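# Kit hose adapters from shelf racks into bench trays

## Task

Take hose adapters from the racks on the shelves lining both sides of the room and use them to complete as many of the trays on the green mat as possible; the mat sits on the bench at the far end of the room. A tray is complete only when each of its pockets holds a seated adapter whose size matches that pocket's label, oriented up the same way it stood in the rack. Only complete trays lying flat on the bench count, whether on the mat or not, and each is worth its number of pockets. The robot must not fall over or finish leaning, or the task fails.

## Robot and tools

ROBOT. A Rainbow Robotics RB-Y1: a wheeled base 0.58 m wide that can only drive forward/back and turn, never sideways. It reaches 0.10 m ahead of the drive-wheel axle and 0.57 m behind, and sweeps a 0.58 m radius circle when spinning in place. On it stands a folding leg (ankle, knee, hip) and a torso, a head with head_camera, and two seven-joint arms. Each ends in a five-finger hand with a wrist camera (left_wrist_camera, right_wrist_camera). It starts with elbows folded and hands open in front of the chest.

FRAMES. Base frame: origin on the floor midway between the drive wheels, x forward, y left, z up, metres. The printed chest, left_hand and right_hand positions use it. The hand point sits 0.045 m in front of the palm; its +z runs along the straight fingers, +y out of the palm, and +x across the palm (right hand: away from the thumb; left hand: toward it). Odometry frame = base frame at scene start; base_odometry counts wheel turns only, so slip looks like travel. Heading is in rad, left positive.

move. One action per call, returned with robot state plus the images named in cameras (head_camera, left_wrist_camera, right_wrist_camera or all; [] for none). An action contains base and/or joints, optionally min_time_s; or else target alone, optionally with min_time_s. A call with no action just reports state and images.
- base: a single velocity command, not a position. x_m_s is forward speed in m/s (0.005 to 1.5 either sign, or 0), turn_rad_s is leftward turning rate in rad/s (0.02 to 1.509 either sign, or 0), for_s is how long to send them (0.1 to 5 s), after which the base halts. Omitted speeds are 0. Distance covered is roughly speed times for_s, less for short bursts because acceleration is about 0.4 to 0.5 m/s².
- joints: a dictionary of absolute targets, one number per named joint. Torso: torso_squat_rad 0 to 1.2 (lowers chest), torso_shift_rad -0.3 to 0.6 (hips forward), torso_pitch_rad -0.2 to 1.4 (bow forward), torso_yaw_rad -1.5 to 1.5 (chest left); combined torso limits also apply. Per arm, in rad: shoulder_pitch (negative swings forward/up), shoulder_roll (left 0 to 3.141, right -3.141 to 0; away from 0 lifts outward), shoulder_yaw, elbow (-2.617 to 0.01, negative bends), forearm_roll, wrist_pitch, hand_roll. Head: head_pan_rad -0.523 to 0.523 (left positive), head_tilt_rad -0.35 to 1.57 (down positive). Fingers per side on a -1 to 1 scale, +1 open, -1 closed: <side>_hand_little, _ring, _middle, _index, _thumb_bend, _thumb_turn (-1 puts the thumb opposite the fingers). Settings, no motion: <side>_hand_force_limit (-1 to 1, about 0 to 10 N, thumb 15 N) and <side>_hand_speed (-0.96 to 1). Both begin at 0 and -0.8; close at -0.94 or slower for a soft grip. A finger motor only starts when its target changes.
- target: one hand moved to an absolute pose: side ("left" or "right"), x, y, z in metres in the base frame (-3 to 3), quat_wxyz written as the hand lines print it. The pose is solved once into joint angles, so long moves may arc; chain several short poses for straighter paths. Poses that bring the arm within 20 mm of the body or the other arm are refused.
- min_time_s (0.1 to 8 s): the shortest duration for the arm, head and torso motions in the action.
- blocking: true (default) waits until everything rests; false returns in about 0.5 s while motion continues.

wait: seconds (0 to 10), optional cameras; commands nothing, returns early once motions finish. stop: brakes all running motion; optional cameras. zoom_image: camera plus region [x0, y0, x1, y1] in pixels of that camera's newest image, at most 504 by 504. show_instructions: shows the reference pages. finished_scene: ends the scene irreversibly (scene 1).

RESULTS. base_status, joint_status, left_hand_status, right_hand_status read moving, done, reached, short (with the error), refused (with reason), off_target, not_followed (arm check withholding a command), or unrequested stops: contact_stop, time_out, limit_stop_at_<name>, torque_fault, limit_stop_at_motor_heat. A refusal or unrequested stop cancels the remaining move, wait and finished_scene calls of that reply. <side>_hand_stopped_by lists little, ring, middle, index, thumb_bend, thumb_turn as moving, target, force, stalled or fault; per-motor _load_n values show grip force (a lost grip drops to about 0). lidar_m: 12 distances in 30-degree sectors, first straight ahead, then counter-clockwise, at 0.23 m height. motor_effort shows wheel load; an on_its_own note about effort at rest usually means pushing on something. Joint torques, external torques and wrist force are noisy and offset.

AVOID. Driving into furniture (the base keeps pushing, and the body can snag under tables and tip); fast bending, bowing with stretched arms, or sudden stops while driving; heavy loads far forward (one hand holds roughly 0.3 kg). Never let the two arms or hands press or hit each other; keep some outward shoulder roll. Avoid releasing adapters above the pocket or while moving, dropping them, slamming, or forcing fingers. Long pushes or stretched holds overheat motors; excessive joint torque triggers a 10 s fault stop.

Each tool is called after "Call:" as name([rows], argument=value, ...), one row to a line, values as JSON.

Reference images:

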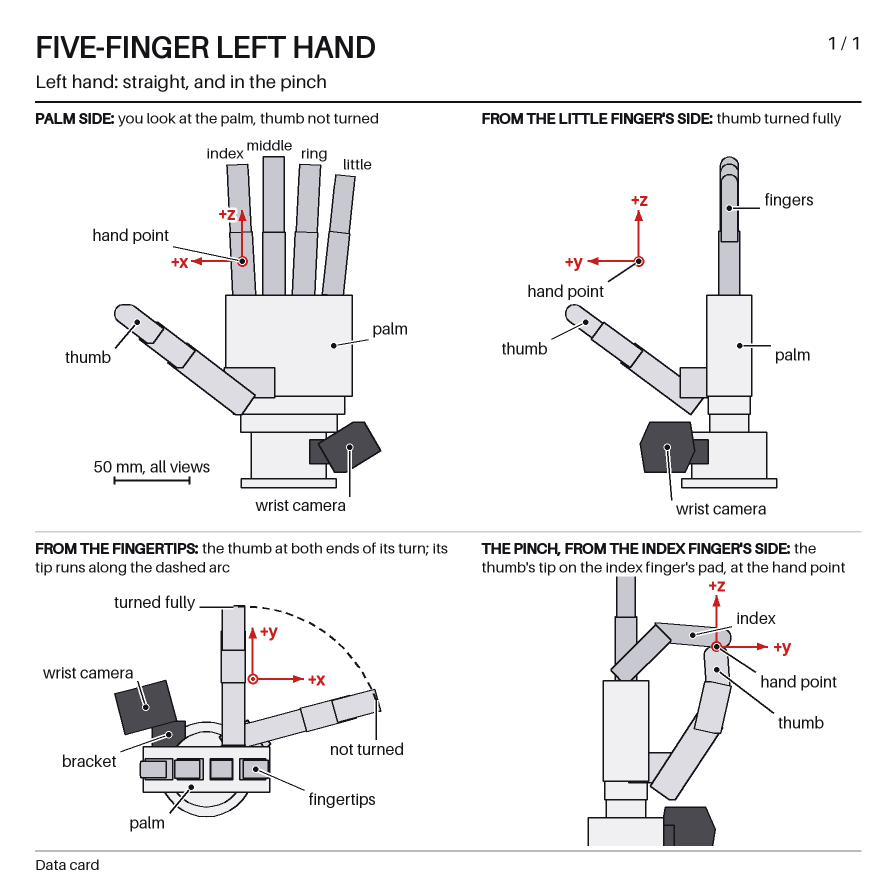

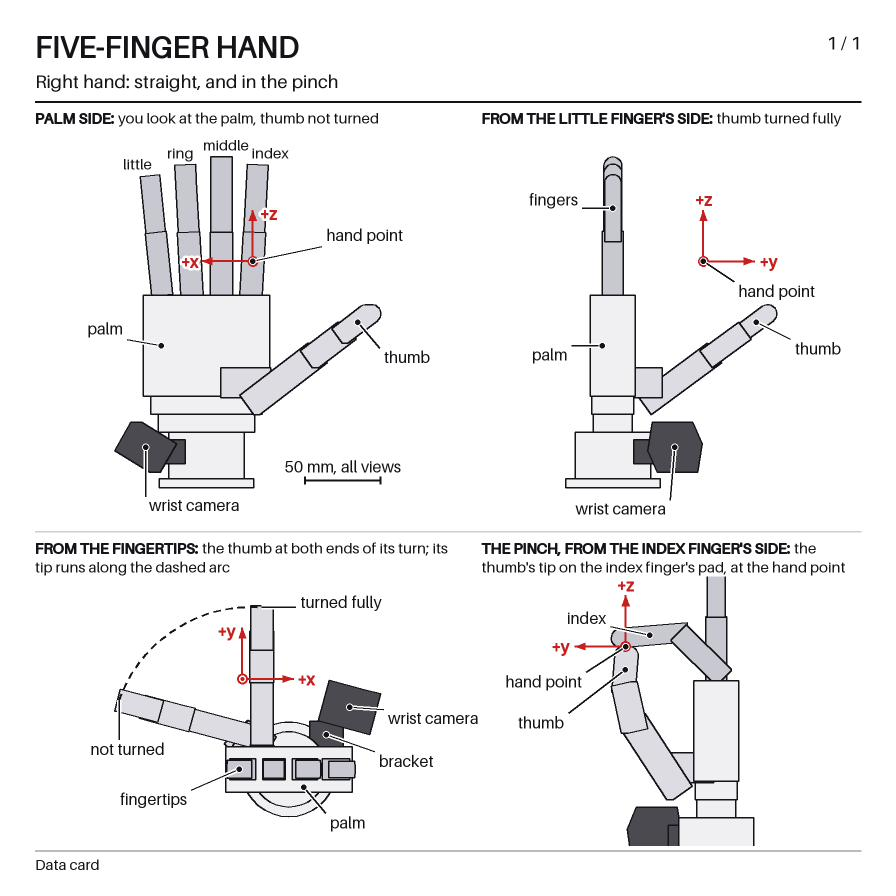

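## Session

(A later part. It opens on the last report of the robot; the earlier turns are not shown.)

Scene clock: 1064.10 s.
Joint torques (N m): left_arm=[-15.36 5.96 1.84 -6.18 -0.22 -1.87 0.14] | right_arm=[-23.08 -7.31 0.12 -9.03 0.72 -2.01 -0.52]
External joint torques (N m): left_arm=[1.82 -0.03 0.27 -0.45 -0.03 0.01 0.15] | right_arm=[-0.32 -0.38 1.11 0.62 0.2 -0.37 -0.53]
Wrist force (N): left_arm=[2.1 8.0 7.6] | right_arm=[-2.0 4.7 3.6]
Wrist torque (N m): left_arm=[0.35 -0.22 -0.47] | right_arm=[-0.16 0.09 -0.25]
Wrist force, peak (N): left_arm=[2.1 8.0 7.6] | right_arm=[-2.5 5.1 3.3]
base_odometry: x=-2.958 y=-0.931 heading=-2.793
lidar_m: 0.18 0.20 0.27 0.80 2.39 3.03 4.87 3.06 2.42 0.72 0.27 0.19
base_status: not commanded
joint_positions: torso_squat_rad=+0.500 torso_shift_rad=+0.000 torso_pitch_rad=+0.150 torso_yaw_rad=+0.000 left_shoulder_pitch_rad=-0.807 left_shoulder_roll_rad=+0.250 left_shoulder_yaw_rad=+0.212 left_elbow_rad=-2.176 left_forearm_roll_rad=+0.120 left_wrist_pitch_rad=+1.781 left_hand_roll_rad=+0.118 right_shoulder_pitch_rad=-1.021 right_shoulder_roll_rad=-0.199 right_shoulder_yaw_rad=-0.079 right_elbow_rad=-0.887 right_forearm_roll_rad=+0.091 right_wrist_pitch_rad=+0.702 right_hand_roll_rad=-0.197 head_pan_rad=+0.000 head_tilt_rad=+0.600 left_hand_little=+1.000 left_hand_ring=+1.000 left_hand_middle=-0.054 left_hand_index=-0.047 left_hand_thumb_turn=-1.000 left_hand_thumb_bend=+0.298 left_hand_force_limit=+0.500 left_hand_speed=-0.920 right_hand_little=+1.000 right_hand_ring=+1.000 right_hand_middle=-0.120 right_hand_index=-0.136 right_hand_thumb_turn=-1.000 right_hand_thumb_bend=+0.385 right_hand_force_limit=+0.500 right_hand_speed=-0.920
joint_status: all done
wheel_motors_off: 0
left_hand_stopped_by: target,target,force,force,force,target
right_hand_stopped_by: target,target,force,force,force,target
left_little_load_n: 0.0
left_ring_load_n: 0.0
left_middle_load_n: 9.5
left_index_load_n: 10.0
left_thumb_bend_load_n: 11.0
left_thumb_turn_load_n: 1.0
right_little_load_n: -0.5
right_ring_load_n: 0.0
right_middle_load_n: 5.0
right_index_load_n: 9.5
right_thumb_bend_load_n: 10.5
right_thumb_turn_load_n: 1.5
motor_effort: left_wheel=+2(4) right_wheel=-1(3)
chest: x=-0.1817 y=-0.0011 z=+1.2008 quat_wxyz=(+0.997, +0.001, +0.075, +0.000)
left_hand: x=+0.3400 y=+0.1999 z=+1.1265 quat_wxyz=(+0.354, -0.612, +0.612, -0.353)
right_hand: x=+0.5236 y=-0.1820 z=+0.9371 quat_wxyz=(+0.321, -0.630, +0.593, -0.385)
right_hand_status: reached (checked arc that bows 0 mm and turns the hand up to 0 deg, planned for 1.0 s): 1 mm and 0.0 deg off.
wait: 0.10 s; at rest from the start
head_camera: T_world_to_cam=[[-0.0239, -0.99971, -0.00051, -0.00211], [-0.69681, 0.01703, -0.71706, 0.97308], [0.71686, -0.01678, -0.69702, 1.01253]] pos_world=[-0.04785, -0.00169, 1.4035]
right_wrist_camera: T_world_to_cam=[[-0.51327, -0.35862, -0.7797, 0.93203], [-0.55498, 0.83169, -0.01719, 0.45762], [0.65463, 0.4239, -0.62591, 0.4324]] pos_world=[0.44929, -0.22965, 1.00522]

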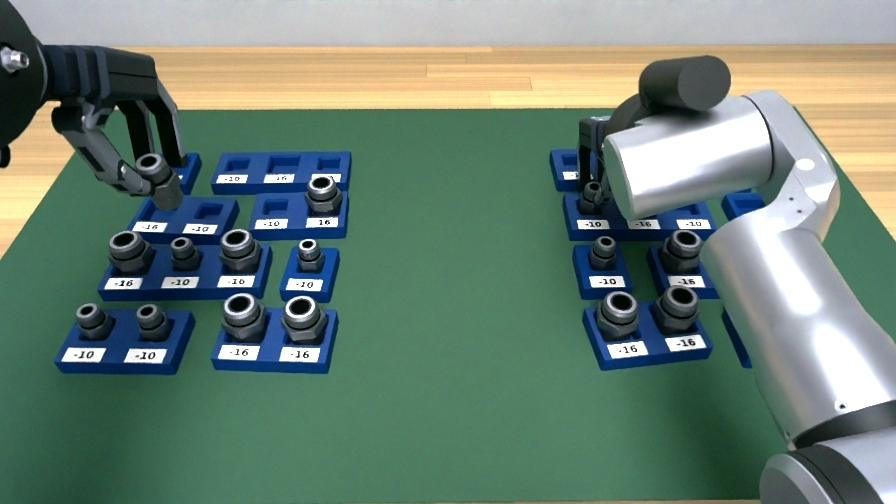

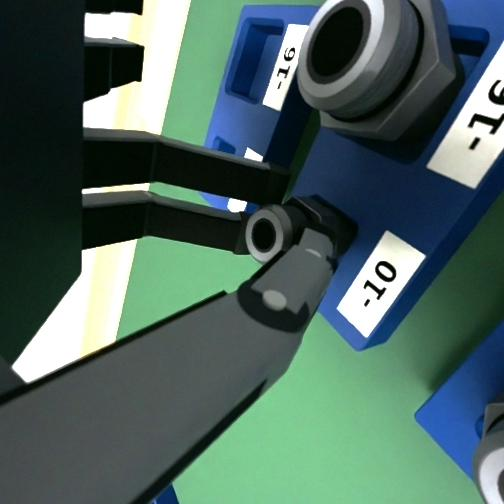

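Call:
move(target={"side":"right","x":0.5236,"y":-0.1822,"z":0.9335,"quat_wxyz":[0.3211,-0.6301,0.5931,-0.3852]}, min_time_s=1)

Call:
move(target={"side":"right","x":0.5236,"y":-0.1822,"z":0.931,"quat_wxyz":[0.3211,-0.6301,0.5931,-0.3852]}, min_time_s=1)

Call:
move(target={"side":"right","x":0.5236,"y":-0.1822,"z":0.929,"quat_wxyz":[0.3211,-0.6301,0.5931,-0.3852]}, min_time_s=1, cameras=["head_camera"])

Call:
zoom_image(camera="head_camera", region=[540, 160, 640, 230])

Scene clock: 1065.73 s.
Joint torques (N m): left_arm=[-15.63 6.27 1.87 -6.09 -0.15 -2.01 0.24] | right_arm=[-23.14 -7.34 -0.03 -8.97 0.81 -2 -0.33]
External joint torques (N m): left_arm=[1.54 0.27 0.3 -0.36 0.05 -0.13 0.24] | right_arm=[-0.4 -0.42 0.95 0.68 0.29 -0.37 -0.34]
Wrist force (N): left_arm=[2.1 7.5 7.2] | right_arm=[-1.9 4.3 3.5]
Wrist torque (N m): left_arm=[0.32 -0.24 -0.43] | right_arm=[-0.13 0.06 -0.18]
Wrist force, peak (N): left_arm=[2.4 7.7 7.8] | right_arm=[-2.4 5.2 3.7]
move: done
base_odometry: x=-2.958 y=-0.931 heading=-2.793
lidar_m: 0.18 0.19 0.27 0.80 2.38 3.03 4.87 3.06 2.43 0.72 0.27 0.19
base_status: not commanded
joint_positions: torso_squat_rad=+0.500 torso_shift_rad=+0.000 torso_pitch_rad=+0.150 torso_yaw_rad=+0.000 left_shoulder_pitch_rad=-0.807 left_shoulder_roll_rad=+0.250 left_shoulder_yaw_rad=+0.212 left_elbow_rad=-2.176 left_forearm_roll_rad=+0.120 left_wrist_pitch_rad=+1.781 left_hand_roll_rad=+0.118 right_shoulder_pitch_rad=-1.019 right_shoulder_roll_rad=-0.198 right_shoulder_yaw_rad=-0.079 right_elbow_rad=-0.876 right_forearm_roll_rad=+0.094 right_wrist_pitch_rad=+0.689 right_hand_roll_rad=-0.200 head_pan_rad=+0.000 head_tilt_rad=+0.600 left_hand_little=+1.000 left_hand_ring=+1.000 left_hand_middle=-0.054 left_hand_index=-0.047 left_hand_thumb_turn=-1.000 left_hand_thumb_bend=+0.298 left_hand_force_limit=+0.500 left_hand_speed=-0.920 right_hand_little=+1.000 right_hand_ring=+1.000 right_hand_middle=-0.120 right_hand_index=-0.136 right_hand_thumb_turn=-1.000 right_hand_thumb_bend=+0.385 right_hand_force_limit=+0.500 right_hand_speed=-0.920
joint_status: all done
wheel_motors_off: 0
left_hand_stopped_by: target,target,force,force,force,target
right_hand_stopped_by: target,target,force,force,force,target
left_little_load_n: 0.0
left_ring_load_n: 0.0
left_middle_load_n: 9.5
left_index_load_n: 10.5
left_thumb_bend_load_n: 11.0
left_thumb_turn_load_n: 1.0
right_little_load_n: 0.0
right_ring_load_n: 0.0
right_middle_load_n: 5.0
right_index_load_n: 9.5
right_thumb_bend_load_n: 10.5
right_thumb_turn_load_n: 1.5
motor_effort: left_wheel=+1(5) right_wheel=-3(3)
chest: x=-0.1817 y=-0.0011 z=+1.2008 quat_wxyz=(+0.997, +0.001, +0.075, +0.000)
left_hand: x=+0.3400 y=+0.1999 z=+1.1265 quat_wxyz=(+0.354, -0.612, +0.612, -0.353)
right_hand: x=+0.5234 y=-0.1824 z=+0.9335 quat_wxyz=(+0.321, -0.630, +0.593, -0.385)
right_hand_status: reached (checked arc that bows 0 mm and turns the hand up to 0 deg, planned for 1.0 s): 0 mm and 0.0 deg off.
pictures: none

Scene clock: 1067.07 s.
Joint torques (N m): left_arm=[-15.46 6.11 1.78 -6.22 -0.16 -1.73 0.31] | right_arm=[-21.77 -6.5 0.09 -6.83 0.67 -1.14 -0.4]
External joint torques (N m): left_arm=[1.71 0.12 0.21 -0.5 0.04 0.15 0.31] | right_arm=[0.97 0.42 1.05 2.82 0.15 0.49 -0.41]
Wrist force (N): left_arm=[2.4 7.5 7.3] | right_arm=[-1.5 -0.3 -0.9]
Wrist torque (N m): left_arm=[0.31 -0.28 -0.42] | right_arm=[-0.14 0.07 -0.27]
Wrist force, peak (N): left_arm=[2.4 7.7 7.6] | right_arm=[-2.6 4.5 3.9]
move: done
base_odometry: x=-2.958 y=-0.931 heading=-2.793
lidar_m: 0.18 0.19 0.28 0.80 2.39 3.04 4.87 3.06 2.42 0.72 0.27 0.20
base_status: not commanded
joint_positions: torso_squat_rad=+0.500 torso_shift_rad=+0.000 torso_pitch_rad=+0.150 torso_yaw_rad=+0.000 left_shoulder_pitch_rad=-0.807 left_shoulder_roll_rad=+0.250 left_shoulder_yaw_rad=+0.212 left_elbow_rad=-2.176 left_forearm_roll_rad=+0.120 left_wrist_pitch_rad=+1.781 left_hand_roll_rad=+0.118 right_shoulder_pitch_rad=-1.020 right_shoulder_roll_rad=-0.197 right_shoulder_yaw_rad=-0.079 right_elbow_rad=-0.867 right_forearm_roll_rad=+0.097 right_wrist_pitch_rad=+0.680 right_hand_roll_rad=-0.202 head_pan_rad=+0.000 head_tilt_rad=+0.600 left_hand_little=+1.000 left_hand_ring=+1.000 left_hand_middle=-0.054 left_hand_index=-0.047 left_hand_thumb_turn=-1.000 left_hand_thumb_bend=+0.298 left_hand_force_limit=+0.500 left_hand_speed=-0.920 right_hand_little=+1.000 right_hand_ring=+1.000 right_hand_middle=-0.120 right_hand_index=-0.136 right_hand_thumb_turn=-1.000 right_hand_thumb_bend=+0.385 right_hand_force_limit=+0.500 right_hand_speed=-0.920
joint_status: all done
wheel_motors_off: 0
left_hand_stopped_by: target,target,force,force,force,target
right_hand_stopped_by: target,target,force,force,force,target
left_little_load_n: 0.0
left_ring_load_n: 0.0
left_middle_load_n: 9.5
left_index_load_n: 10.5
left_thumb_bend_load_n: 11.0
left_thumb_turn_load_n: 1.0
right_little_load_n: 0.0
right_ring_load_n: 0.0
right_middle_load_n: 5.5
right_index_load_n: 9.5
right_thumb_bend_load_n: 9.5
right_thumb_turn_load_n: 1.0
motor_effort: left_wheel=+2(6) right_wheel=-2(3)
chest: x=-0.1817 y=-0.0011 z=+1.2008 quat_wxyz=(+0.997, +0.001, +0.075, +0.000)
left_hand: x=+0.3400 y=+0.1999 z=+1.1265 quat_wxyz=(+0.354, -0.612, +0.612, -0.353)
right_hand: x=+0.5237 y=-0.1824 z=+0.9315 quat_wxyz=(+0.321, -0.630, +0.593, -0.385)
right_hand_status: reached (checked arc that bows 0 mm and turns the hand up to 0 deg, planned for 1.0 s): 1 mm and 0.0 deg off.
pictures: none

Scene clock: 1068.40 s.
Joint torques (N m): left_arm=[-15.87 6.34 1.25 -6.27 -0.26 -1.79 0.36] | right_arm=[-18.9 -4.89 0.1 -5.12 0.47 -0.33 -0.29]
External joint torques (N m): left_arm=[1.31 0.35 -0.33 -0.54 -0.07 0.1 0.37] | right_arm=[3.85 2.03 1.05 4.53 -0.05 1.3 -0.3]
Wrist force (N): left_arm=[2.3 7.5 7.6] | right_arm=[-1.2 -4.4 -2.7]
Wrist torque (N m): left_arm=[0.27 -0.25 -0.43] | right_arm=[-0.18 0.24 -0.32]
Wrist force, peak (N): left_arm=[2.2 7.7 7.7] | right_arm=[-1.1 -5.0 -3.3]
move: done
base_odometry: x=-2.958 y=-0.931 heading=-2.793
lidar_m: 0.17 0.19 0.28 0.80 2.39 3.04 4.87 3.07 2.42 0.71 0.27 0.19
base_status: not commanded
joint_positions: torso_squat_rad=+0.500 torso_shift_rad=+0.000 torso_pitch_rad=+0.150 torso_yaw_rad=+0.000 left_shoulder_pitch_rad=-0.807 left_shoulder_roll_rad=+0.250 left_shoulder_yaw_rad=+0.212 left_elbow_rad=-2.176 left_forearm_roll_rad=+0.120 left_wrist_pitch_rad=+1.781 left_hand_roll_rad=+0.118 right_shoulder_pitch_rad=-1.021 right_shoulder_roll_rad=-0.197 right_shoulder_yaw_rad=-0.079 right_elbow_rad=-0.860 right_forearm_roll_rad=+0.099 right_wrist_pitch_rad=+0.672 right_hand_roll_rad=-0.204 head_pan_rad=+0.000 head_tilt_rad=+0.600 left_hand_little=+1.000 left_hand_ring=+1.000 left_hand_middle=-0.054 left_hand_index=-0.047 left_hand_thumb_turn=-1.000 left_hand_thumb_bend=+0.298 left_hand_force_limit=+0.500 left_hand_speed=-0.920 right_hand_little=+1.000 right_hand_ring=+1.000 right_hand_middle=-0.120 right_hand_index=-0.136 right_hand_thumb_turn=-1.000 right_hand_thumb_bend=+0.385 right_hand_force_limit=+0.500 right_hand_speed=-0.920
joint_status: all done
wheel_motors_off: 0
left_hand_stopped_by: target,target,force,force,force,target
right_hand_stopped_by: target,target,force,force,force,target
left_little_load_n: 0.0
left_ring_load_n: 0.0
left_middle_load_n: 10.0
left_index_load_n: 10.5
left_thumb_bend_load_n: 11.0
left_thumb_turn_load_n: 1.0
right_little_load_n: 0.0
right_ring_load_n: 0.0
right_middle_load_n: 5.5
right_index_load_n: 10.5
right_thumb_bend_load_n: 8.5
right_thumb_turn_load_n: 0.5
motor_effort: left_wheel=+3(5) right_wheel=-2(3)
chest: x=-0.1818 y=-0.0011 z=+1.2008 quat_wxyz=(+0.997, +0.001, +0.075, +0.000)
left_hand: x=+0.3399 y=+0.1999 z=+1.1266 quat_wxyz=(+0.354, -0.612, +0.612, -0.354)
right_hand: x=+0.5241 y=-0.1824 z=+0.9304 quat_wxyz=(+0.322, -0.630, +0.593, -0.386)
right_hand_status: reached (checked arc that bows 0 mm and turns the hand up to 0 deg, planned for 1.0 s): 1 mm and 0.1 deg off.
head_camera: T_world_to_cam=[[-0.02391, -0.99971, -0.00052, -0.00211], [-0.69666, 0.01703, -0.7172, 0.97316], [0.71701, -0.01678, -0.69686, 1.01247]] pos_world=[-0.04805, -0.00169, 1.40351]

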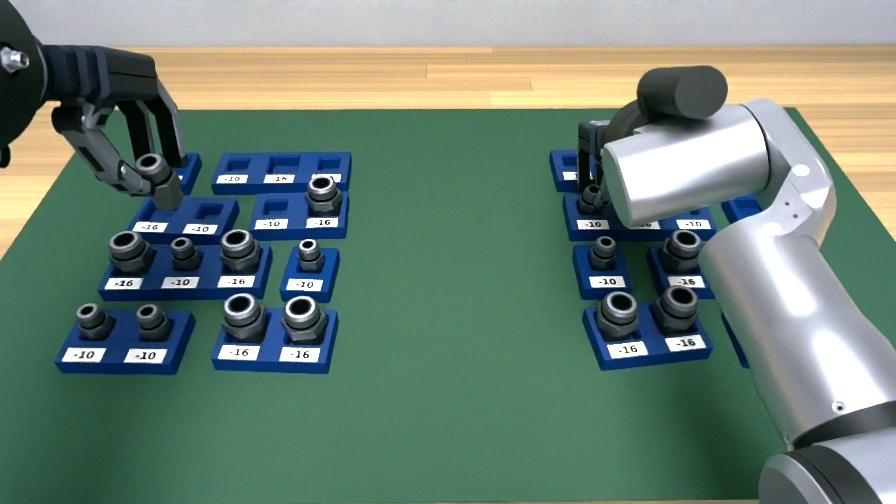

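Scaled by 5.040 from the camera's image (finer frame: 1280x720).

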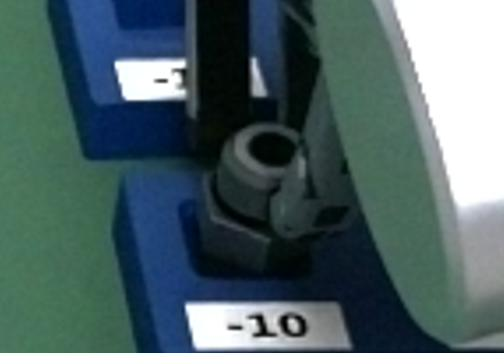

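Call:
move(joints={"right_hand_speed":-0.85,"right_hand_index":0.16,"right_hand_middle":0.16,"right_hand_thumb_bend":0.54})

Call:
move(target={"side":"right","x":0.522,"y":-0.182,"z":0.953,"quat_wxyz":[0.3211,-0.6301,0.5931,-0.3852]}, min_time_s=1)

Call:
move(target={"side":"right","x":0.518,"y":-0.182,"z":0.99,"quat_wxyz":[0.3211,-0.6301,0.5931,-0.3852]}, min_time_s=1)

Call:
move(joints={"right_shoulder_pitch_rad":-0.811,"right_shoulder_roll_rad":-0.255,"right_shoulder_yaw_rad":-0.201,"right_elbow_rad":-2.174,"right_forearm_roll_rad":-0.119,"right_wrist_pitch_rad":1.784,"right_hand_roll_rad":-0.127}, min_time_s=1.4)

Call:
move(target={"side":"left","x":0.5433,"y":0.182,"z":1.045,"quat_wxyz":[0.3536,-0.6124,0.6124,-0.3536]}, min_time_s=1.5)

Call:
move(target={"side":"left","x":0.5433,"y":0.182,"z":0.964,"quat_wxyz":[0.3536,-0.6124,0.6124,-0.3536]}, min_time_s=1.5, cameras=["head_camera"])

Call:
zoom_image(camera="head_camera", region=[220, 160, 320, 230])

Call:
zoom_image(camera="head_camera", region=[550, 150, 720, 250])

Scene clock: 1070.23 s.
Joint torques (N m): left_arm=[-15.43 5.75 1.66 -6.37 -0.05 -1.71 0.32] | right_arm=[-22.16 -6.82 0.04 -8.7 0.48 -1.34 -0.52]
External joint torques (N m): left_arm=[1.75 -0.24 0.09 -0.64 0.14 0.17 0.33] | right_arm=[0.59 0.09 0.99 0.95 -0.04 0.29 -0.53]
Wrist force (N): left_arm=[2.3 7.7 7.5] | right_arm=[-2.0 3.1 3.4]
Wrist torque (N m): left_arm=[0.34 -0.26 -0.44] | right_arm=[-0.12 0.17 -0.23]
Wrist force, peak (N): left_arm=[2.3 7.9 7.6] | right_arm=[-1.8 3.5 4.3]
move: done
base_odometry: x=-2.958 y=-0.931 heading=-2.793
lidar_m: 0.18 0.20 0.27 0.80 2.39 3.03 4.87 3.07 2.42 0.72 0.26 0.19
base_status: not commanded
joint_positions: torso_squat_rad=+0.500 torso_shift_rad=+0.000 torso_pitch_rad=+0.150 torso_yaw_rad=+0.000 left_shoulder_pitch_rad=-0.807 left_shoulder_roll_rad=+0.250 left_shoulder_yaw_rad=+0.212 left_elbow_rad=-2.176 left_forearm_roll_rad=+0.120 left_wrist_pitch_rad=+1.781 left_hand_roll_rad=+0.118 right_shoulder_pitch_rad=-1.020 right_shoulder_roll_rad=-0.197 right_shoulder_yaw_rad=-0.079 right_elbow_rad=-0.859 right_forearm_roll_rad=+0.099 right_wrist_pitch_rad=+0.672 right_hand_roll_rad=-0.204 head_pan_rad=+0.000 head_tilt_rad=+0.600 left_hand_little=+1.000 left_hand_ring=+1.000 left_hand_middle=-0.054 left_hand_index=-0.047 left_hand_thumb_turn=-1.000 left_hand_thumb_bend=+0.298 left_hand_force_limit=+0.500 left_hand_speed=-0.920 right_hand_little=+1.000 right_hand_ring=+1.000 right_hand_middle=+0.160 right_hand_index=+0.160 right_hand_thumb_turn=-1.000 right_hand_thumb_bend=+0.540 right_hand_force_limit=+0.500 right_hand_speed=-0.850
joint_status: all done
wheel_motors_off: 0
left_hand_stopped_by: target,target,force,force,force,target
right_hand_stopped_by: target,target,target,target,target,target
left_little_load_n: 0.0
left_ring_load_n: 0.0
left_middle_load_n: 9.5
left_index_load_n: 10.5
left_thumb_bend_load_n: 11.0
left_thumb_turn_load_n: 1.5
right_little_load_n: 0.0
right_ring_load_n: 0.0
right_middle_load_n: 0.0
right_index_load_n: 0.0
right_thumb_bend_load_n: 0.0
right_thumb_turn_load_n: 0.5
motor_effort: left_wheel=+3(5) right_wheel=-3(3)
chest: x=-0.1818 y=-0.0011 z=+1.2008 quat_wxyz=(+0.997, +0.001, +0.075, +0.000)
left_hand: x=+0.3399 y=+0.1999 z=+1.1266 quat_wxyz=(+0.354, -0.612, +0.612, -0.354)
right_hand: x=+0.5235 y=-0.1824 z=+0.9293 quat_wxyz=(+0.321, -0.630, +0.593, -0.385)
pictures: none

Scene clock: 1071.57 s.
Joint torques (N m): left_arm=[-15.2 6.21 1.89 -6.12 -0.11 -1.6 0.11] | right_arm=[-24.27 -9.26 -1.98 -9.42 0.45 -1.37 0.12]
External joint torques (N m): left_arm=[1.98 0.22 0.32 -0.39 0.08 0.28 0.12] | right_arm=[-1.53 -2.31 -0.91 0.22 -0.08 0.28 0.11]
Wrist force (N): left_arm=[2.2 7.4 7.2] | right_arm=[-2.0 4.0 3.1]
Wrist torque (N m): left_arm=[0.31 -0.24 -0.43] | right_arm=[-0.01 0.18 -0.09]
Wrist force, peak (N): left_arm=[2.2 7.8 7.6] | right_arm=[-2.3 4.1 4.0]
move: done
base_odometry: x=-2.958 y=-0.931 heading=-2.793
lidar_m: 0.18 0.18 0.28 0.80 2.39 3.03 4.87 3.07 2.43 0.71 0.26 0.20
base_status: not commanded
joint_positions: torso_squat_rad=+0.500 torso_shift_rad=+0.000 torso_pitch_rad=+0.150 torso_yaw_rad=+0.000 left_shoulder_pitch_rad=-0.807 left_shoulder_roll_rad=+0.250 left_shoulder_yaw_rad=+0.212 left_elbow_rad=-2.176 left_forearm_roll_rad=+0.120 left_wrist_pitch_rad=+1.781 left_hand_roll_rad=+0.118 right_shoulder_pitch_rad=-1.020 right_shoulder_roll_rad=-0.204 right_shoulder_yaw_rad=-0.082 right_elbow_rad=-0.947 right_forearm_roll_rad=+0.078 right_wrist_pitch_rad=+0.762 right_hand_roll_rad=-0.182 head_pan_rad=+0.000 head_tilt_rad=+0.600 left_hand_little=+1.000 left_hand_ring=+1.000 left_hand_middle=-0.054 left_hand_index=-0.047 left_hand_thumb_turn=-1.000 left_hand_thumb_bend=+0.298 left_hand_force_limit=+0.500 left_hand_speed=-0.920 right_hand_little=+1.000 right_hand_ring=+1.000 right_hand_middle=+0.160 right_hand_index=+0.160 right_hand_thumb_turn=-1.000 right_hand_thumb_bend=+0.540 right_hand_force_limit=+0.500 right_hand_speed=-0.850
joint_status: all done
wheel_motors_off: 0
left_hand_stopped_by: target,target,force,force,force,target
right_hand_stopped_by: target,target,target,target,target,target
left_little_load_n: 0.0
left_ring_load_n: 0.0
left_middle_load_n: 9.5
left_index_load_n: 10.5
left_thumb_bend_load_n: 11.0
left_thumb_turn_load_n: 1.0
right_little_load_n: 0.0
right_ring_load_n: 0.0
right_middle_load_n: 0.0
right_index_load_n: 0.0
right_thumb_bend_load_n: 0.0
right_thumb_turn_load_n: 0.0
motor_effort: left_wheel=+1(6) right_wheel=-2(3)
chest: x=-0.1818 y=-0.0011 z=+1.2008 quat_wxyz=(+0.997, +0.001, +0.075, +0.000)
left_hand: x=+0.3399 y=+0.1999 z=+1.1266 quat_wxyz=(+0.354, -0.612, +0.612, -0.354)
right_hand: x=+0.5221 y=-0.1818 z=+0.9525 quat_wxyz=(+0.321, -0.630, +0.593, -0.385)
right_hand_status: reached (checked arc that bows 2 mm and turns the hand up to 0 deg, planned for 1.0 s): 1 mm and 0.1 deg off.
pictures: none

Scene clock: 1072.90 s.
Joint torques (N m): left_arm=[-15.57 6.24 1.72 -6.42 -0.25 -1.76 0.17] | right_arm=[-24.05 -9.38 -2.11 -9.12 0.41 -1.53 0.18]
External joint torques (N m): left_arm=[1.61 0.24 0.15 -0.69 -0.06 0.13 0.18] | right_arm=[-1.31 -2.32 -0.88 0.37 -0.13 0.13 0.17]
Wrist force (N): left_arm=[2.5 7.5 7.3] | right_arm=[-1.7 3.4 3.2]
Wrist torque (N m): left_arm=[0.30 -0.29 -0.43] | right_arm=[-0.03 0.14 -0.10]
Wrist force, peak (N): left_arm=[2.4 7.8 7.6] | right_arm=[-1.2 4.2 4.2]
move: done
base_odometry: x=-2.958 y=-0.931 heading=-2.793
lidar_m: 0.18 0.20 0.27 0.80 2.39 3.04 4.87 3.06 2.42 0.73 0.27 0.20
base_status: not commanded
joint_positions: torso_squat_rad=+0.500 torso_shift_rad=+0.000 torso_pitch_rad=+0.150 torso_yaw_rad=+0.000 left_shoulder_pitch_rad=-0.807 left_shoulder_roll_rad=+0.250 left_shoulder_yaw_rad=+0.212 left_elbow_rad=-2.176 left_forearm_roll_rad=+0.120 left_wrist_pitch_rad=+1.781 left_hand_roll_rad=+0.118 right_shoulder_pitch_rad=-1.032 right_shoulder_roll_rad=-0.217 right_shoulder_yaw_rad=-0.088 right_elbow_rad=-1.065 right_forearm_roll_rad=+0.052 right_wrist_pitch_rad=+0.893 right_hand_roll_rad=-0.156 head_pan_rad=+0.000 head_tilt_rad=+0.600 left_hand_little=+1.000 left_hand_ring=+1.000 left_hand_middle=-0.054 left_hand_index=-0.047 left_hand_thumb_turn=-1.000 left_hand_thumb_bend=+0.298 left_hand_force_limit=+0.500 left_hand_speed=-0.920 right_hand_little=+1.000 right_hand_ring=+1.000 right_hand_middle=+0.160 right_hand_index=+0.160 right_hand_thumb_turn=-1.000 right_hand_thumb_bend=+0.540 right_hand_force_limit=+0.500 right_hand_speed=-0.850
joint_status: all done
wheel_motors_off: 0
left_hand_stopped_by: target,target,force,force,force,target
right_hand_stopped_by: target,target,target,target,target,target
left_little_load_n: 0.0
left_ring_load_n: 0.0
left_middle_load_n: 9.5
left_index_load_n: 10.5
left_thumb_bend_load_n: 11.0
left_thumb_turn_load_n: 1.0
right_little_load_n: 0.0
right_ring_load_n: 0.0
right_middle_load_n: 0.5
right_index_load_n: 0.0
right_thumb_bend_load_n: 0.0
right_thumb_turn_load_n: 0.0
motor_effort: left_wheel=+3(6) right_wheel=-3(3)
chest: x=-0.1818 y=-0.0011 z=+1.2008 quat_wxyz=(+0.997, +0.001, +0.075, +0.000)
left_hand: x=+0.3399 y=+0.1999 z=+1.1266 quat_wxyz=(+0.354, -0.612, +0.612, -0.354)
right_hand: x=+0.5186 y=-0.1818 z=+0.9892 quat_wxyz=(+0.320, -0.631, +0.593, -0.384)
right_hand_status: reached (checked arc that bows 2 mm and turns the hand up to 0 deg, planned for 1.0 s): 1 mm and 0.1 deg off.
pictures: none

Scene clock: 1074.60 s.
Joint torques (N m): left_arm=[-15.52 6.33 1.85 -6.42 -0.36 -1.78 0.42] | right_arm=[-16.82 -7.99 -1.72 -4.77 0.33 -1.88 0.13]
External joint torques (N m): left_arm=[1.66 0.34 0.28 -0.69 -0.16 0.1 0.43] | right_arm=[-0.57 -2.1 -0.41 0.47 0.06 -0.17 0.12]
Wrist force (N): left_arm=[2.3 7.8 7.4] | right_arm=[-1.1 3.6 3.9]
Wrist torque (N m): left_arm=[0.33 -0.26 -0.45] | right_arm=[-0.07 0.07 -0.05]
Wrist force, peak (N): left_arm=[2.5 7.9 7.6] | right_arm=[-1.2 3.3 5.2]
move: done
base_odometry: x=-2.958 y=-0.931 heading=-2.793
lidar_m: 0.18 0.19 0.27 0.78 2.39 3.04 4.87 3.06 2.43 0.73 0.28 0.19
base_status: not commanded
joint_positions: torso_squat_rad=+0.500 torso_shift_rad=+0.000 torso_pitch_rad=+0.150 torso_yaw_rad=+0.000 left_shoulder_pitch_rad=-0.807 left_shoulder_roll_rad=+0.250 left_shoulder_yaw_rad=+0.212 left_elbow_rad=-2.176 left_forearm_roll_rad=+0.120 left_wrist_pitch_rad=+1.781 left_hand_roll_rad=+0.118 right_shoulder_pitch_rad=-0.811 right_shoulder_roll_rad=-0.255 right_shoulder_yaw_rad=-0.201 right_elbow_rad=-2.174 right_forearm_roll_rad=-0.119 right_wrist_pitch_rad=+1.784 right_hand_roll_rad=-0.127 head_pan_rad=+0.000 head_tilt_rad=+0.600 left_hand_little=+1.000 left_hand_ring=+1.000 left_hand_middle=-0.054 left_hand_index=-0.047 left_hand_thumb_turn=-1.000 left_hand_thumb_bend=+0.298 left_hand_force_limit=+0.500 left_hand_speed=-0.920 right_hand_little=+1.000 right_hand_ring=+1.000 right_hand_middle=+0.160 right_hand_index=+0.160 right_hand_thumb_turn=-1.000 right_hand_thumb_bend=+0.540 right_hand_force_limit=+0.500 right_hand_speed=-0.850
joint_status: all done
wheel_motors_off: 0
left_hand_stopped_by: target,target,force,force,force,target
right_hand_stopped_by: target,target,target,target,target,target
left_little_load_n: 0.0
left_ring_load_n: 0.0
left_middle_load_n: 9.5
left_index_load_n: 10.5
left_thumb_bend_load_n: 11.0
left_thumb_turn_load_n: 1.0
right_little_load_n: 0.0
right_ring_load_n: 0.0
right_middle_load_n: 0.0
right_index_load_n: 0.0
right_thumb_bend_load_n: 0.0
right_thumb_turn_load_n: 0.0
motor_effort: left_wheel=+2(5) right_wheel=-2(3)
chest: x=-0.1818 y=-0.0011 z=+1.2008 quat_wxyz=(+0.997, +0.001, +0.075, +0.000)
left_hand: x=+0.3399 y=+0.1999 z=+1.1266 quat_wxyz=(+0.354, -0.612, +0.612, -0.353)
right_hand: x=+0.3399 y=-0.1998 z=+1.1262 quat_wxyz=(+0.353, -0.613, +0.612, -0.353)
pictures: none

Scene clock: 1076.50 s.
Joint torques (N m): left_arm=[-22.25 9.84 0.35 -10.56 -0.38 -1.57 0] | right_arm=[-16.77 -7.53 -1.73 -4.79 0.3 -1.86 0.08]
External joint torques (N m): left_arm=[3.5 0.92 -0.69 -0.03 -0.32 0.33 0.01] | right_arm=[-0.52 -1.64 -0.43 0.45 0.03 -0.15 0.07]
Wrist force (N): left_arm=[2.0 7.6 7.2] | right_arm=[-1.3 3.7 3.9]
Wrist torque (N m): left_arm=[0.36 -0.21 -0.47] | right_arm=[-0.07 0.11 -0.02]
Wrist force, peak (N): left_arm=[1.9 7.7 8.7] | right_arm=[-2.2 4.2 4.6]
move: done
base_odometry: x=-2.958 y=-0.931 heading=-2.793
lidar_m: 0.17 0.18 0.27 0.81 2.39 3.03 4.87 3.08 2.41 0.72 0.28 0.19
base_status: not commanded
joint_positions: torso_squat_rad=+0.500 torso_shift_rad=+0.000 torso_pitch_rad=+0.150 torso_yaw_rad=+0.000 left_shoulder_pitch_rad=-1.199 left_shoulder_roll_rad=+0.264 left_shoulder_yaw_rad=+0.203 left_elbow_rad=-0.919 left_forearm_roll_rad=+0.055 left_wrist_pitch_rad=+0.906 left_hand_roll_rad=+0.091 right_shoulder_pitch_rad=-0.811 right_shoulder_roll_rad=-0.255 right_shoulder_yaw_rad=-0.201 right_elbow_rad=-2.174 right_forearm_roll_rad=-0.119 right_wrist_pitch_rad=+1.784 right_hand_roll_rad=-0.127 head_pan_rad=+0.000 head_tilt_rad=+0.600 left_hand_little=+1.000 left_hand_ring=+1.000 left_hand_middle=-0.054 left_hand_index=-0.047 left_hand_thumb_turn=-1.000 left_hand_thumb_bend=+0.298 left_hand_force_limit=+0.500 left_hand_speed=-0.920 right_hand_little=+1.000 right_hand_ring=+1.000 right_hand_middle=+0.160 right_hand_index=+0.160 right_hand_thumb_turn=-1.000 right_hand_thumb_bend=+0.540 right_hand_force_limit=+0.500 right_hand_speed=-0.850
joint_status: all done
wheel_motors_off: 0
left_hand_stopped_by: target,target,force,force,force,target
right_hand_stopped_by: target,target,target,target,target,target
left_little_load_n: 0.0
left_ring_load_n: 0.0
left_middle_load_n: 9.5
left_index_load_n: 10.5
left_thumb_bend_load_n: 11.0
left_thumb_turn_load_n: 1.5
right_little_load_n: 0.0
right_ring_load_n: 0.0
right_middle_load_n: 0.0
right_index_load_n: 0.0
right_thumb_bend_load_n: 0.0
right_thumb_turn_load_n: 0.0
motor_effort: left_wheel=+1(5) right_wheel=-3(3)
chest: x=-0.1818 y=-0.0011 z=+1.2008 quat_wxyz=(+0.997, +0.001, +0.075, +0.000)
left_hand: x=+0.5428 y=+0.1819 z=+1.0455 quat_wxyz=(+0.355, -0.612, +0.611, -0.355)
left_hand_status: reached (checked arc that bows 58 mm and turns the hand up to 7 deg, planned for 1.5 s): 1 mm and 0.2 deg off.
right_hand: x=+0.3399 y=-0.1998 z=+1.1262 quat_wxyz=(+0.353, -0.613, +0.612, -0.353)
pictures: none

Scene clock: 1078.33 s.
Joint torques (N m): left_arm=[-21.28 7.73 -0.47 -10.68 -0.46 -1.79 0.35] | right_arm=[-16.78 -7.69 -1.65 -4.9 0.15 -1.72 0.06]
External joint torques (N m): left_arm=[4.18 -0.83 -1.25 0.11 -0.43 0.1 0.35] | right_arm=[-0.53 -1.8 -0.34 0.34 -0.12 -0.01 0.06]
Wrist force (N): left_arm=[2.2 7.5 7.3] | right_arm=[-1.6 3.3 3.3]
Wrist torque (N m): left_arm=[0.32 -0.25 -0.29] | right_arm=[-0.09 0.17 -0.07]
Wrist force, peak (N): left_arm=[2.2 7.9 7.5] | right_arm=[-1.0 4.0 4.4]
move: done
base_odometry: x=-2.958 y=-0.931 heading=-2.793
lidar_m: 0.18 0.20 0.27 0.79 2.40 3.04 4.87 3.06 2.41 0.72 0.27 0.19
base_status: not commanded
joint_positions: torso_squat_rad=+0.500 torso_shift_rad=+0.000 torso_pitch_rad=+0.150 torso_yaw_rad=+0.000 left_shoulder_pitch_rad=-1.139 left_shoulder_roll_rad=+0.231 left_shoulder_yaw_rad=+0.197 left_elbow_rad=-0.736 left_forearm_roll_rad=+0.038 left_wrist_pitch_rad=+0.659 left_hand_roll_rad=+0.094 right_shoulder_pitch_rad=-0.811 right_shoulder_roll_rad=-0.255 right_shoulder_yaw_rad=-0.201 right_elbow_rad=-2.174 right_forearm_roll_rad=-0.119 right_wrist_pitch_rad=+1.784 right_hand_roll_rad=-0.127 head_pan_rad=+0.000 head_tilt_rad=+0.600 left_hand_little=+1.000 left_hand_ring=+1.000 left_hand_middle=-0.054 left_hand_index=-0.047 left_hand_thumb_turn=-1.000 left_hand_thumb_bend=+0.298 left_hand_force_limit=+0.500 left_hand_speed=-0.920 right_hand_little=+1.000 right_hand_ring=+1.000 right_hand_middle=+0.160 right_hand_index=+0.160 right_hand_thumb_turn=-1.000 right_hand_thumb_bend=+0.540 right_hand_force_limit=+0.500 right_hand_speed=-0.850
joint_status: all done
wheel_motors_off: 0
left_hand_stopped_by: target,target,force,force,force,target
right_hand_stopped_by: target,target,target,target,target,target
left_little_load_n: 0.0
left_ring_load_n: 0.0
left_middle_load_n: 9.5
left_index_load_n: 10.5
left_thumb_bend_load_n: 11.5
left_thumb_turn_load_n: 1.0
right_little_load_n: 0.0
right_ring_load_n: 0.0
right_middle_load_n: 0.0
right_index_load_n: 0.0
right_thumb_bend_load_n: 0.0
right_thumb_turn_load_n: 0.0
motor_effort: left_wheel=+3(5) right_wheel=-2(3)
chest: x=-0.1818 y=-0.0011 z=+1.2008 quat_wxyz=(+0.997, +0.001, +0.075, +0.000)
left_hand: x=+0.5434 y=+0.1821 z=+0.9645 quat_wxyz=(+0.354, -0.612, +0.612, -0.354)
left_hand_status: reached (checked arc that bows 3 mm and turns the hand up to 0 deg, planned for 1.5 s): 1 mm and 0.1 deg off.
right_hand: x=+0.3399 y=-0.1998 z=+1.1262 quat_wxyz=(+0.353, -0.613, +0.612, -0.353)
head_camera: T_world_to_cam=[[-0.02391, -0.99971, -0.00052, -0.00211], [-0.69671, 0.01703, -0.71715, 0.97309], [0.71696, -0.01678, -0.69691, 1.01254]] pos_world=[-0.04805, -0.00169, 1.40351]

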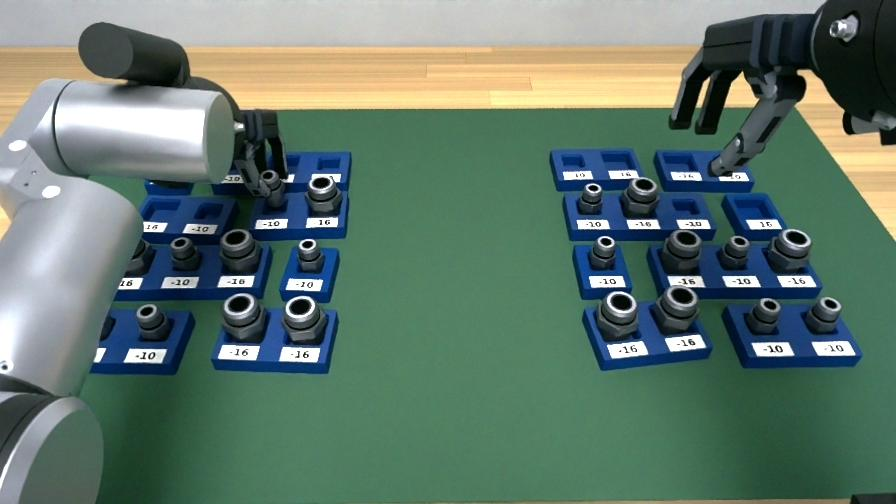

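Scaled by 5.040 from the camera's image (finer frame: 1280x720).

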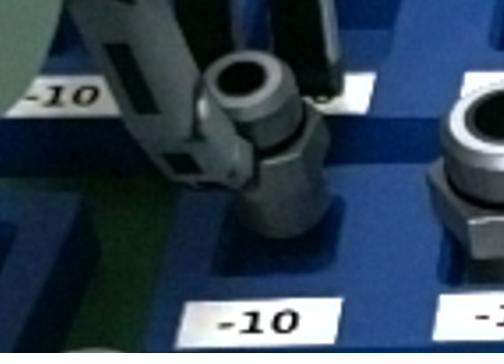

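Scaled by 2.965 from the camera's image (finer frame: 1280x720).

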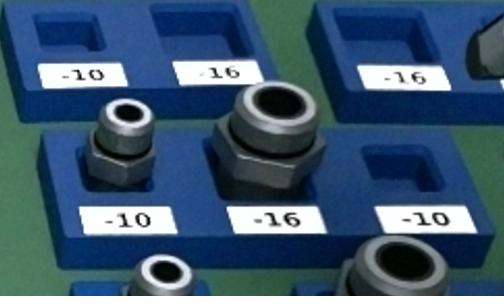

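Call:
move(target={"side":"left","x":0.5433,"y":0.1845,"z":0.953,"quat_wxyz":[0.3536,-0.6124,0.6124,-0.3536]}, min_time_s=1.2, cameras=["head_camera"])

Call:
zoom_image(camera="head_camera", region=[220, 160, 320, 230])

Scene clock: 1080.17 s.
Joint torques (N m): left_arm=[-22.48 10.79 2.33 -10.06 -0.07 -1.97 -0.16] | right_arm=[-16.83 -7.43 -1.59 -4.89 0.21 -1.69 -0.01]
External joint torques (N m): left_arm=[2.96 2.19 1.59 0.72 -0.05 -0.08 -0.15] | right_arm=[-0.59 -1.54 -0.28 0.35 -0.06 0.02 -0.02]
Wrist force (N): left_arm=[2.4 8.3 7.1] | right_arm=[-1.7 4.2 3.9]
Wrist torque (N m): left_arm=[0.33 -0.22 -0.46] | right_arm=[0.03 0.17 -0.07]
Wrist force, peak (N): left_arm=[2.4 8.3 7.1] | right_arm=[-1.0 3.6 5.1]
move: done
base_odometry: x=-2.958 y=-0.931 heading=-2.793
lidar_m: 0.18 0.19 0.27 0.80 2.39 3.03 4.88 3.06 2.43 0.72 0.26 0.19
base_status: not commanded
joint_positions: torso_squat_rad=+0.500 torso_shift_rad=+0.000 torso_pitch_rad=+0.150 torso_yaw_rad=+0.000 left_shoulder_pitch_rad=-1.139 left_shoulder_roll_rad=+0.233 left_shoulder_yaw_rad=+0.197 left_elbow_rad=-0.691 left_forearm_roll_rad=+0.044 left_wrist_pitch_rad=+0.615 left_hand_roll_rad=+0.087 right_shoulder_pitch_rad=-0.811 right_shoulder_roll_rad=-0.255 right_shoulder_yaw_rad=-0.201 right_elbow_rad=-2.174 right_forearm_roll_rad=-0.119 right_wrist_pitch_rad=+1.784 right_hand_roll_rad=-0.127 head_pan_rad=+0.000 head_tilt_rad=+0.600 left_hand_little=+1.000 left_hand_ring=+1.000 left_hand_middle=-0.054 left_hand_index=-0.047 left_hand_thumb_turn=-1.000 left_hand_thumb_bend=+0.298 left_hand_force_limit=+0.500 left_hand_speed=-0.920 right_hand_little=+1.000 right_hand_ring=+1.000 right_hand_middle=+0.160 right_hand_index=+0.160 right_hand_thumb_turn=-1.000 right_hand_thumb_bend=+0.540 right_hand_force_limit=+0.500 right_hand_speed=-0.850
joint_status: all done
wheel_motors_off: 0
left_hand_stopped_by: target,target,force,force,force,target
right_hand_stopped_by: target,target,target,target,target,target
left_little_load_n: 0.0
left_ring_load_n: 0.0
left_middle_load_n: 9.5
left_index_load_n: 10.0
left_thumb_bend_load_n: 11.5
left_thumb_turn_load_n: 1.0
right_little_load_n: 0.0
right_ring_load_n: 0.0
right_middle_load_n: 0.0
right_index_load_n: 0.0
right_thumb_bend_load_n: 0.0
right_thumb_turn_load_n: 0.0
motor_effort: left_wheel=+1(6) right_wheel=-2(3)
chest: x=-0.1818 y=-0.0011 z=+1.2008 quat_wxyz=(+0.997, +0.001, +0.075, +0.000)
left_hand: x=+0.5432 y=+0.1842 z=+0.9531 quat_wxyz=(+0.354, -0.612, +0.612, -0.354)
left_hand_status: reached (checked arc that bows 1 mm and turns the hand up to 0 deg, planned for 1.2 s): 0 mm and 0.0 deg off.
right_hand: x=+0.3399 y=-0.1998 z=+1.1262 quat_wxyz=(+0.353, -0.613, +0.612, -0.353)
head_camera: T_world_to_cam=[[-0.02391, -0.99971, -0.00052, -0.00211], [-0.69671, 0.01703, -0.71715, 0.97309], [0.71696, -0.01678, -0.69691, 1.01254]] pos_world=[-0.04805, -0.00169, 1.40351]

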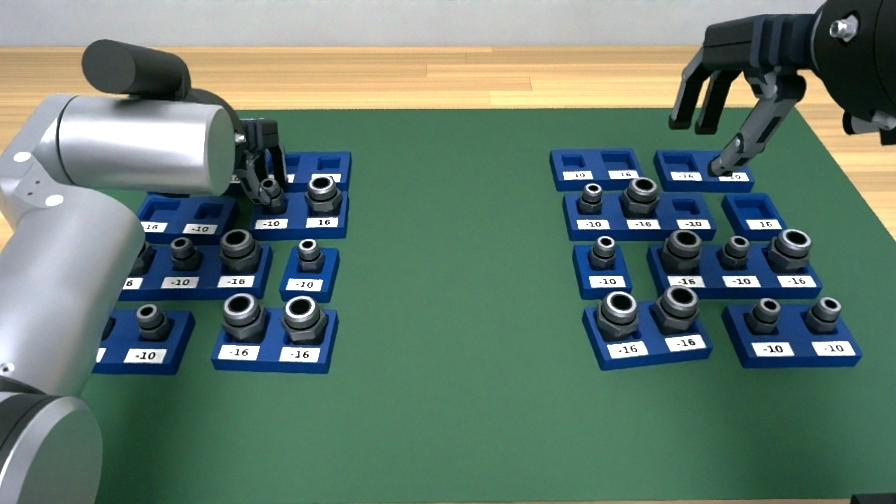

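Scaled by 5.040 from the camera's image (finer frame: 1280x720).

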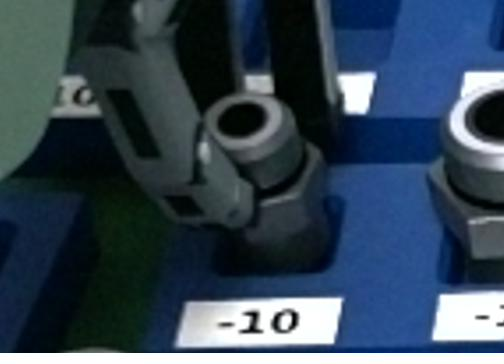

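Call:
move(target={"side":"left","x":0.545,"y":0.1857,"z":0.949,"quat_wxyz":[0.3536,-0.6124,0.6124,-0.3536]}, min_time_s=1.2)

Call:
move(target={"side":"left","x":0.545,"y":0.1857,"z":0.944,"quat_wxyz":[0.3536,-0.6124,0.6124,-0.3536]}, min_time_s=1, cameras=["head_camera"])

Call:
zoom_image(camera="head_camera", region=[220, 160, 320, 230])

Scene clock: 1082.13 s.
Joint torques (N m): left_arm=[-24 10.35 2.6 -10.39 0.15 -2.08 -0.21] | right_arm=[-16.67 -7.88 -1.7 -4.94 0.22 -1.76 0.15]
External joint torques (N m): left_arm=[1.52 1.66 1.88 0.37 0.16 -0.18 -0.2] | right_arm=[-0.42 -1.99 -0.39 0.3 -0.05 -0.05 0.14]
Wrist force (N): left_arm=[2.1 7.7 6.3] | right_arm=[-0.4 2.5 3.9]
Wrist torque (N m): left_arm=[0.32 -0.24 -0.46] | right_arm=[-0.27 -0.05 0.02]
Wrist force, peak (N): left_arm=[2.0 8.4 7.2] | right_arm=[-1.3 4.3 3.9]
move: done
base_odometry: x=-2.958 y=-0.931 heading=-2.793
lidar_m: 0.18 0.19 0.27 0.79 2.40 3.04 4.87 3.06 2.42 0.72 0.27 0.20
base_status: not commanded
joint_positions: torso_squat_rad=+0.500 torso_shift_rad=+0.000 torso_pitch_rad=+0.150 torso_yaw_rad=+0.000 left_shoulder_pitch_rad=-1.149 left_shoulder_roll_rad=+0.236 left_shoulder_yaw_rad=+0.198 left_elbow_rad=-0.654 left_forearm_roll_rad=+0.047 left_wrist_pitch_rad=+0.589 left_hand_roll_rad=+0.083 right_shoulder_pitch_rad=-0.811 right_shoulder_roll_rad=-0.255 right_shoulder_yaw_rad=-0.201 right_elbow_rad=-2.174 right_forearm_roll_rad=-0.119 right_wrist_pitch_rad=+1.784 right_hand_roll_rad=-0.127 head_pan_rad=+0.000 head_tilt_rad=+0.600 left_hand_little=+1.000 left_hand_ring=+1.000 left_hand_middle=-0.054 left_hand_index=-0.047 left_hand_thumb_turn=-1.000 left_hand_thumb_bend=+0.298 left_hand_force_limit=+0.500 left_hand_speed=-0.920 right_hand_little=+1.000 right_hand_ring=+1.000 right_hand_middle=+0.160 right_hand_index=+0.160 right_hand_thumb_turn=-1.000 right_hand_thumb_bend=+0.540 right_hand_force_limit=+0.500 right_hand_speed=-0.850
joint_status: all done
wheel_motors_off: 0
left_hand_stopped_by: target,target,force,force,force,target
right_hand_stopped_by: target,target,target,target,target,target
left_little_load_n: 0.0
left_ring_load_n: 0.0
left_middle_load_n: 9.5
left_index_load_n: 10.5
left_thumb_bend_load_n: 11.0
left_thumb_turn_load_n: 1.0
right_little_load_n: 0.0
right_ring_load_n: 0.0
right_middle_load_n: 0.0
right_index_load_n: 0.0
right_thumb_bend_load_n: 0.0
right_thumb_turn_load_n: 0.0
motor_effort: left_wheel=+4(4) right_wheel=-2(3)
chest: x=-0.1818 y=-0.0011 z=+1.2008 quat_wxyz=(+0.997, +0.001, +0.075, +0.000)
left_hand: x=+0.5444 y=+0.1856 z=+0.9491 quat_wxyz=(+0.354, -0.612, +0.612, -0.354)
left_hand_status: reached (checked arc that bows 1 mm and turns the hand up to 0 deg, planned for 1.2 s): 1 mm and 0.1 deg off.
right_hand: x=+0.3399 y=-0.1998 z=+1.1262 quat_wxyz=(+0.353, -0.613, +0.612, -0.353)
pictures: none

Scene clock: 1083.47 s.
Joint torques (N m): left_arm=[-23.79 9.57 2.22 -10.01 0.1 -1.88 -0.32] | right_arm=[-16.84 -8.01 -1.49 -4.94 0.19 -1.8 0.06]
External joint torques (N m): left_arm=[1.75 0.86 1.53 0.74 0.11 0.01 -0.31] | right_arm=[-0.59 -2.12 -0.18 0.3 -0.08 -0.09 0.05]
Wrist force (N): left_arm=[2.1 7.1 6.6] | right_arm=[-0.8 3.8 3.0]
Wrist torque (N m): left_arm=[0.34 -0.26 -0.46] | right_arm=[0.00 0.08 0.04]
Wrist force, peak (N): left_arm=[2.2 8.4 7.4] | right_arm=[-1.0 4.2 4.3]
move: done
base_odometry: x=-2.958 y=-0.931 heading=-2.793
lidar_m: 0.18 0.19 0.27 0.82 2.39 3.03 4.87 3.06 2.42 0.71 0.26 0.19
base_status: not commanded
joint_positions: torso_squat_rad=+0.500 torso_shift_rad=+0.000 torso_pitch_rad=+0.150 torso_yaw_rad=+0.000 left_shoulder_pitch_rad=-1.153 left_shoulder_roll_rad=+0.236 left_shoulder_yaw_rad=+0.198 left_elbow_rad=-0.626 left_forearm_roll_rad=+0.048 left_wrist_pitch_rad=+0.566 left_hand_roll_rad=+0.083 right_shoulder_pitch_rad=-0.811 right_shoulder_roll_rad=-0.255 right_shoulder_yaw_rad=-0.201 right_elbow_rad=-2.174 right_forearm_roll_rad=-0.119 right_wrist_pitch_rad=+1.784 right_hand_roll_rad=-0.127 head_pan_rad=+0.000 head_tilt_rad=+0.600 left_hand_little=+1.000 left_hand_ring=+1.000 left_hand_middle=-0.054 left_hand_index=-0.047 left_hand_thumb_turn=-1.000 left_hand_thumb_bend=+0.298 left_hand_force_limit=+0.500 left_hand_speed=-0.920 right_hand_little=+1.000 right_hand_ring=+1.000 right_hand_middle=+0.160 right_hand_index=+0.160 right_hand_thumb_turn=-1.000 right_hand_thumb_bend=+0.540 right_hand_force_limit=+0.500 right_hand_speed=-0.850
joint_status: all done
wheel_motors_off: 0
left_hand_stopped_by: target,target,force,force,force,target
right_hand_stopped_by: target,target,target,target,target,target
left_little_load_n: 0.0
left_ring_load_n: -0.5
left_middle_load_n: 9.5
left_index_load_n: 10.5
left_thumb_bend_load_n: 11.0
left_thumb_turn_load_n: 1.0
right_little_load_n: 0.0
right_ring_load_n: 0.0
right_middle_load_n: 0.0
right_index_load_n: 0.0
right_thumb_bend_load_n: 0.0
right_thumb_turn_load_n: 0.0
motor_effort: left_wheel=+4(5) right_wheel=-2(3)
chest: x=-0.1818 y=-0.0011 z=+1.2008 quat_wxyz=(+0.997, +0.001, +0.075, +0.000)
left_hand: x=+0.5446 y=+0.1856 z=+0.9443 quat_wxyz=(+0.354, -0.612, +0.612, -0.354)
left_hand_status: reached (checked arc that bows 1 mm and turns the hand up to 0 deg, planned for 1.0 s): 1 mm and 0.1 deg off.
right_hand: x=+0.3399 y=-0.1998 z=+1.1262 quat_wxyz=(+0.353, -0.613, +0.612, -0.353)
head_camera: T_world_to_cam=[[-0.02391, -0.99971, -0.00052, -0.00211], [-0.69671, 0.01703, -0.71715, 0.97309], [0.71696, -0.01678, -0.69691, 1.01254]] pos_world=[-0.04805, -0.00169, 1.40351]

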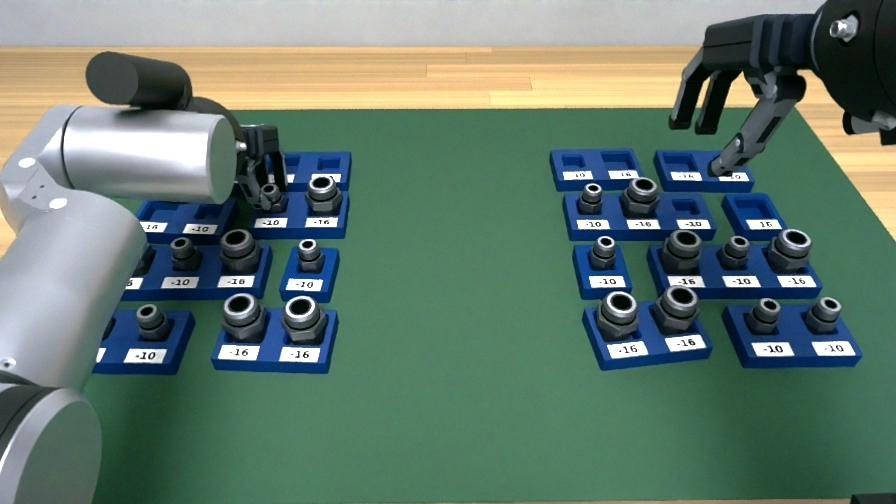

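Scaled by 5.040 from the camera's image (finer frame: 1280x720).

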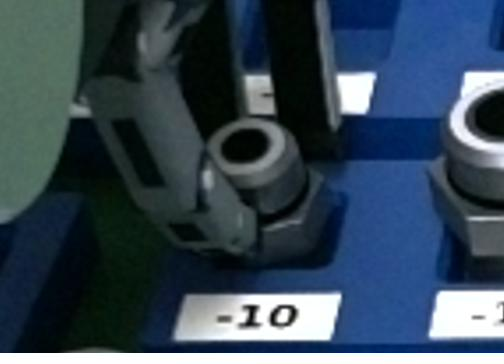

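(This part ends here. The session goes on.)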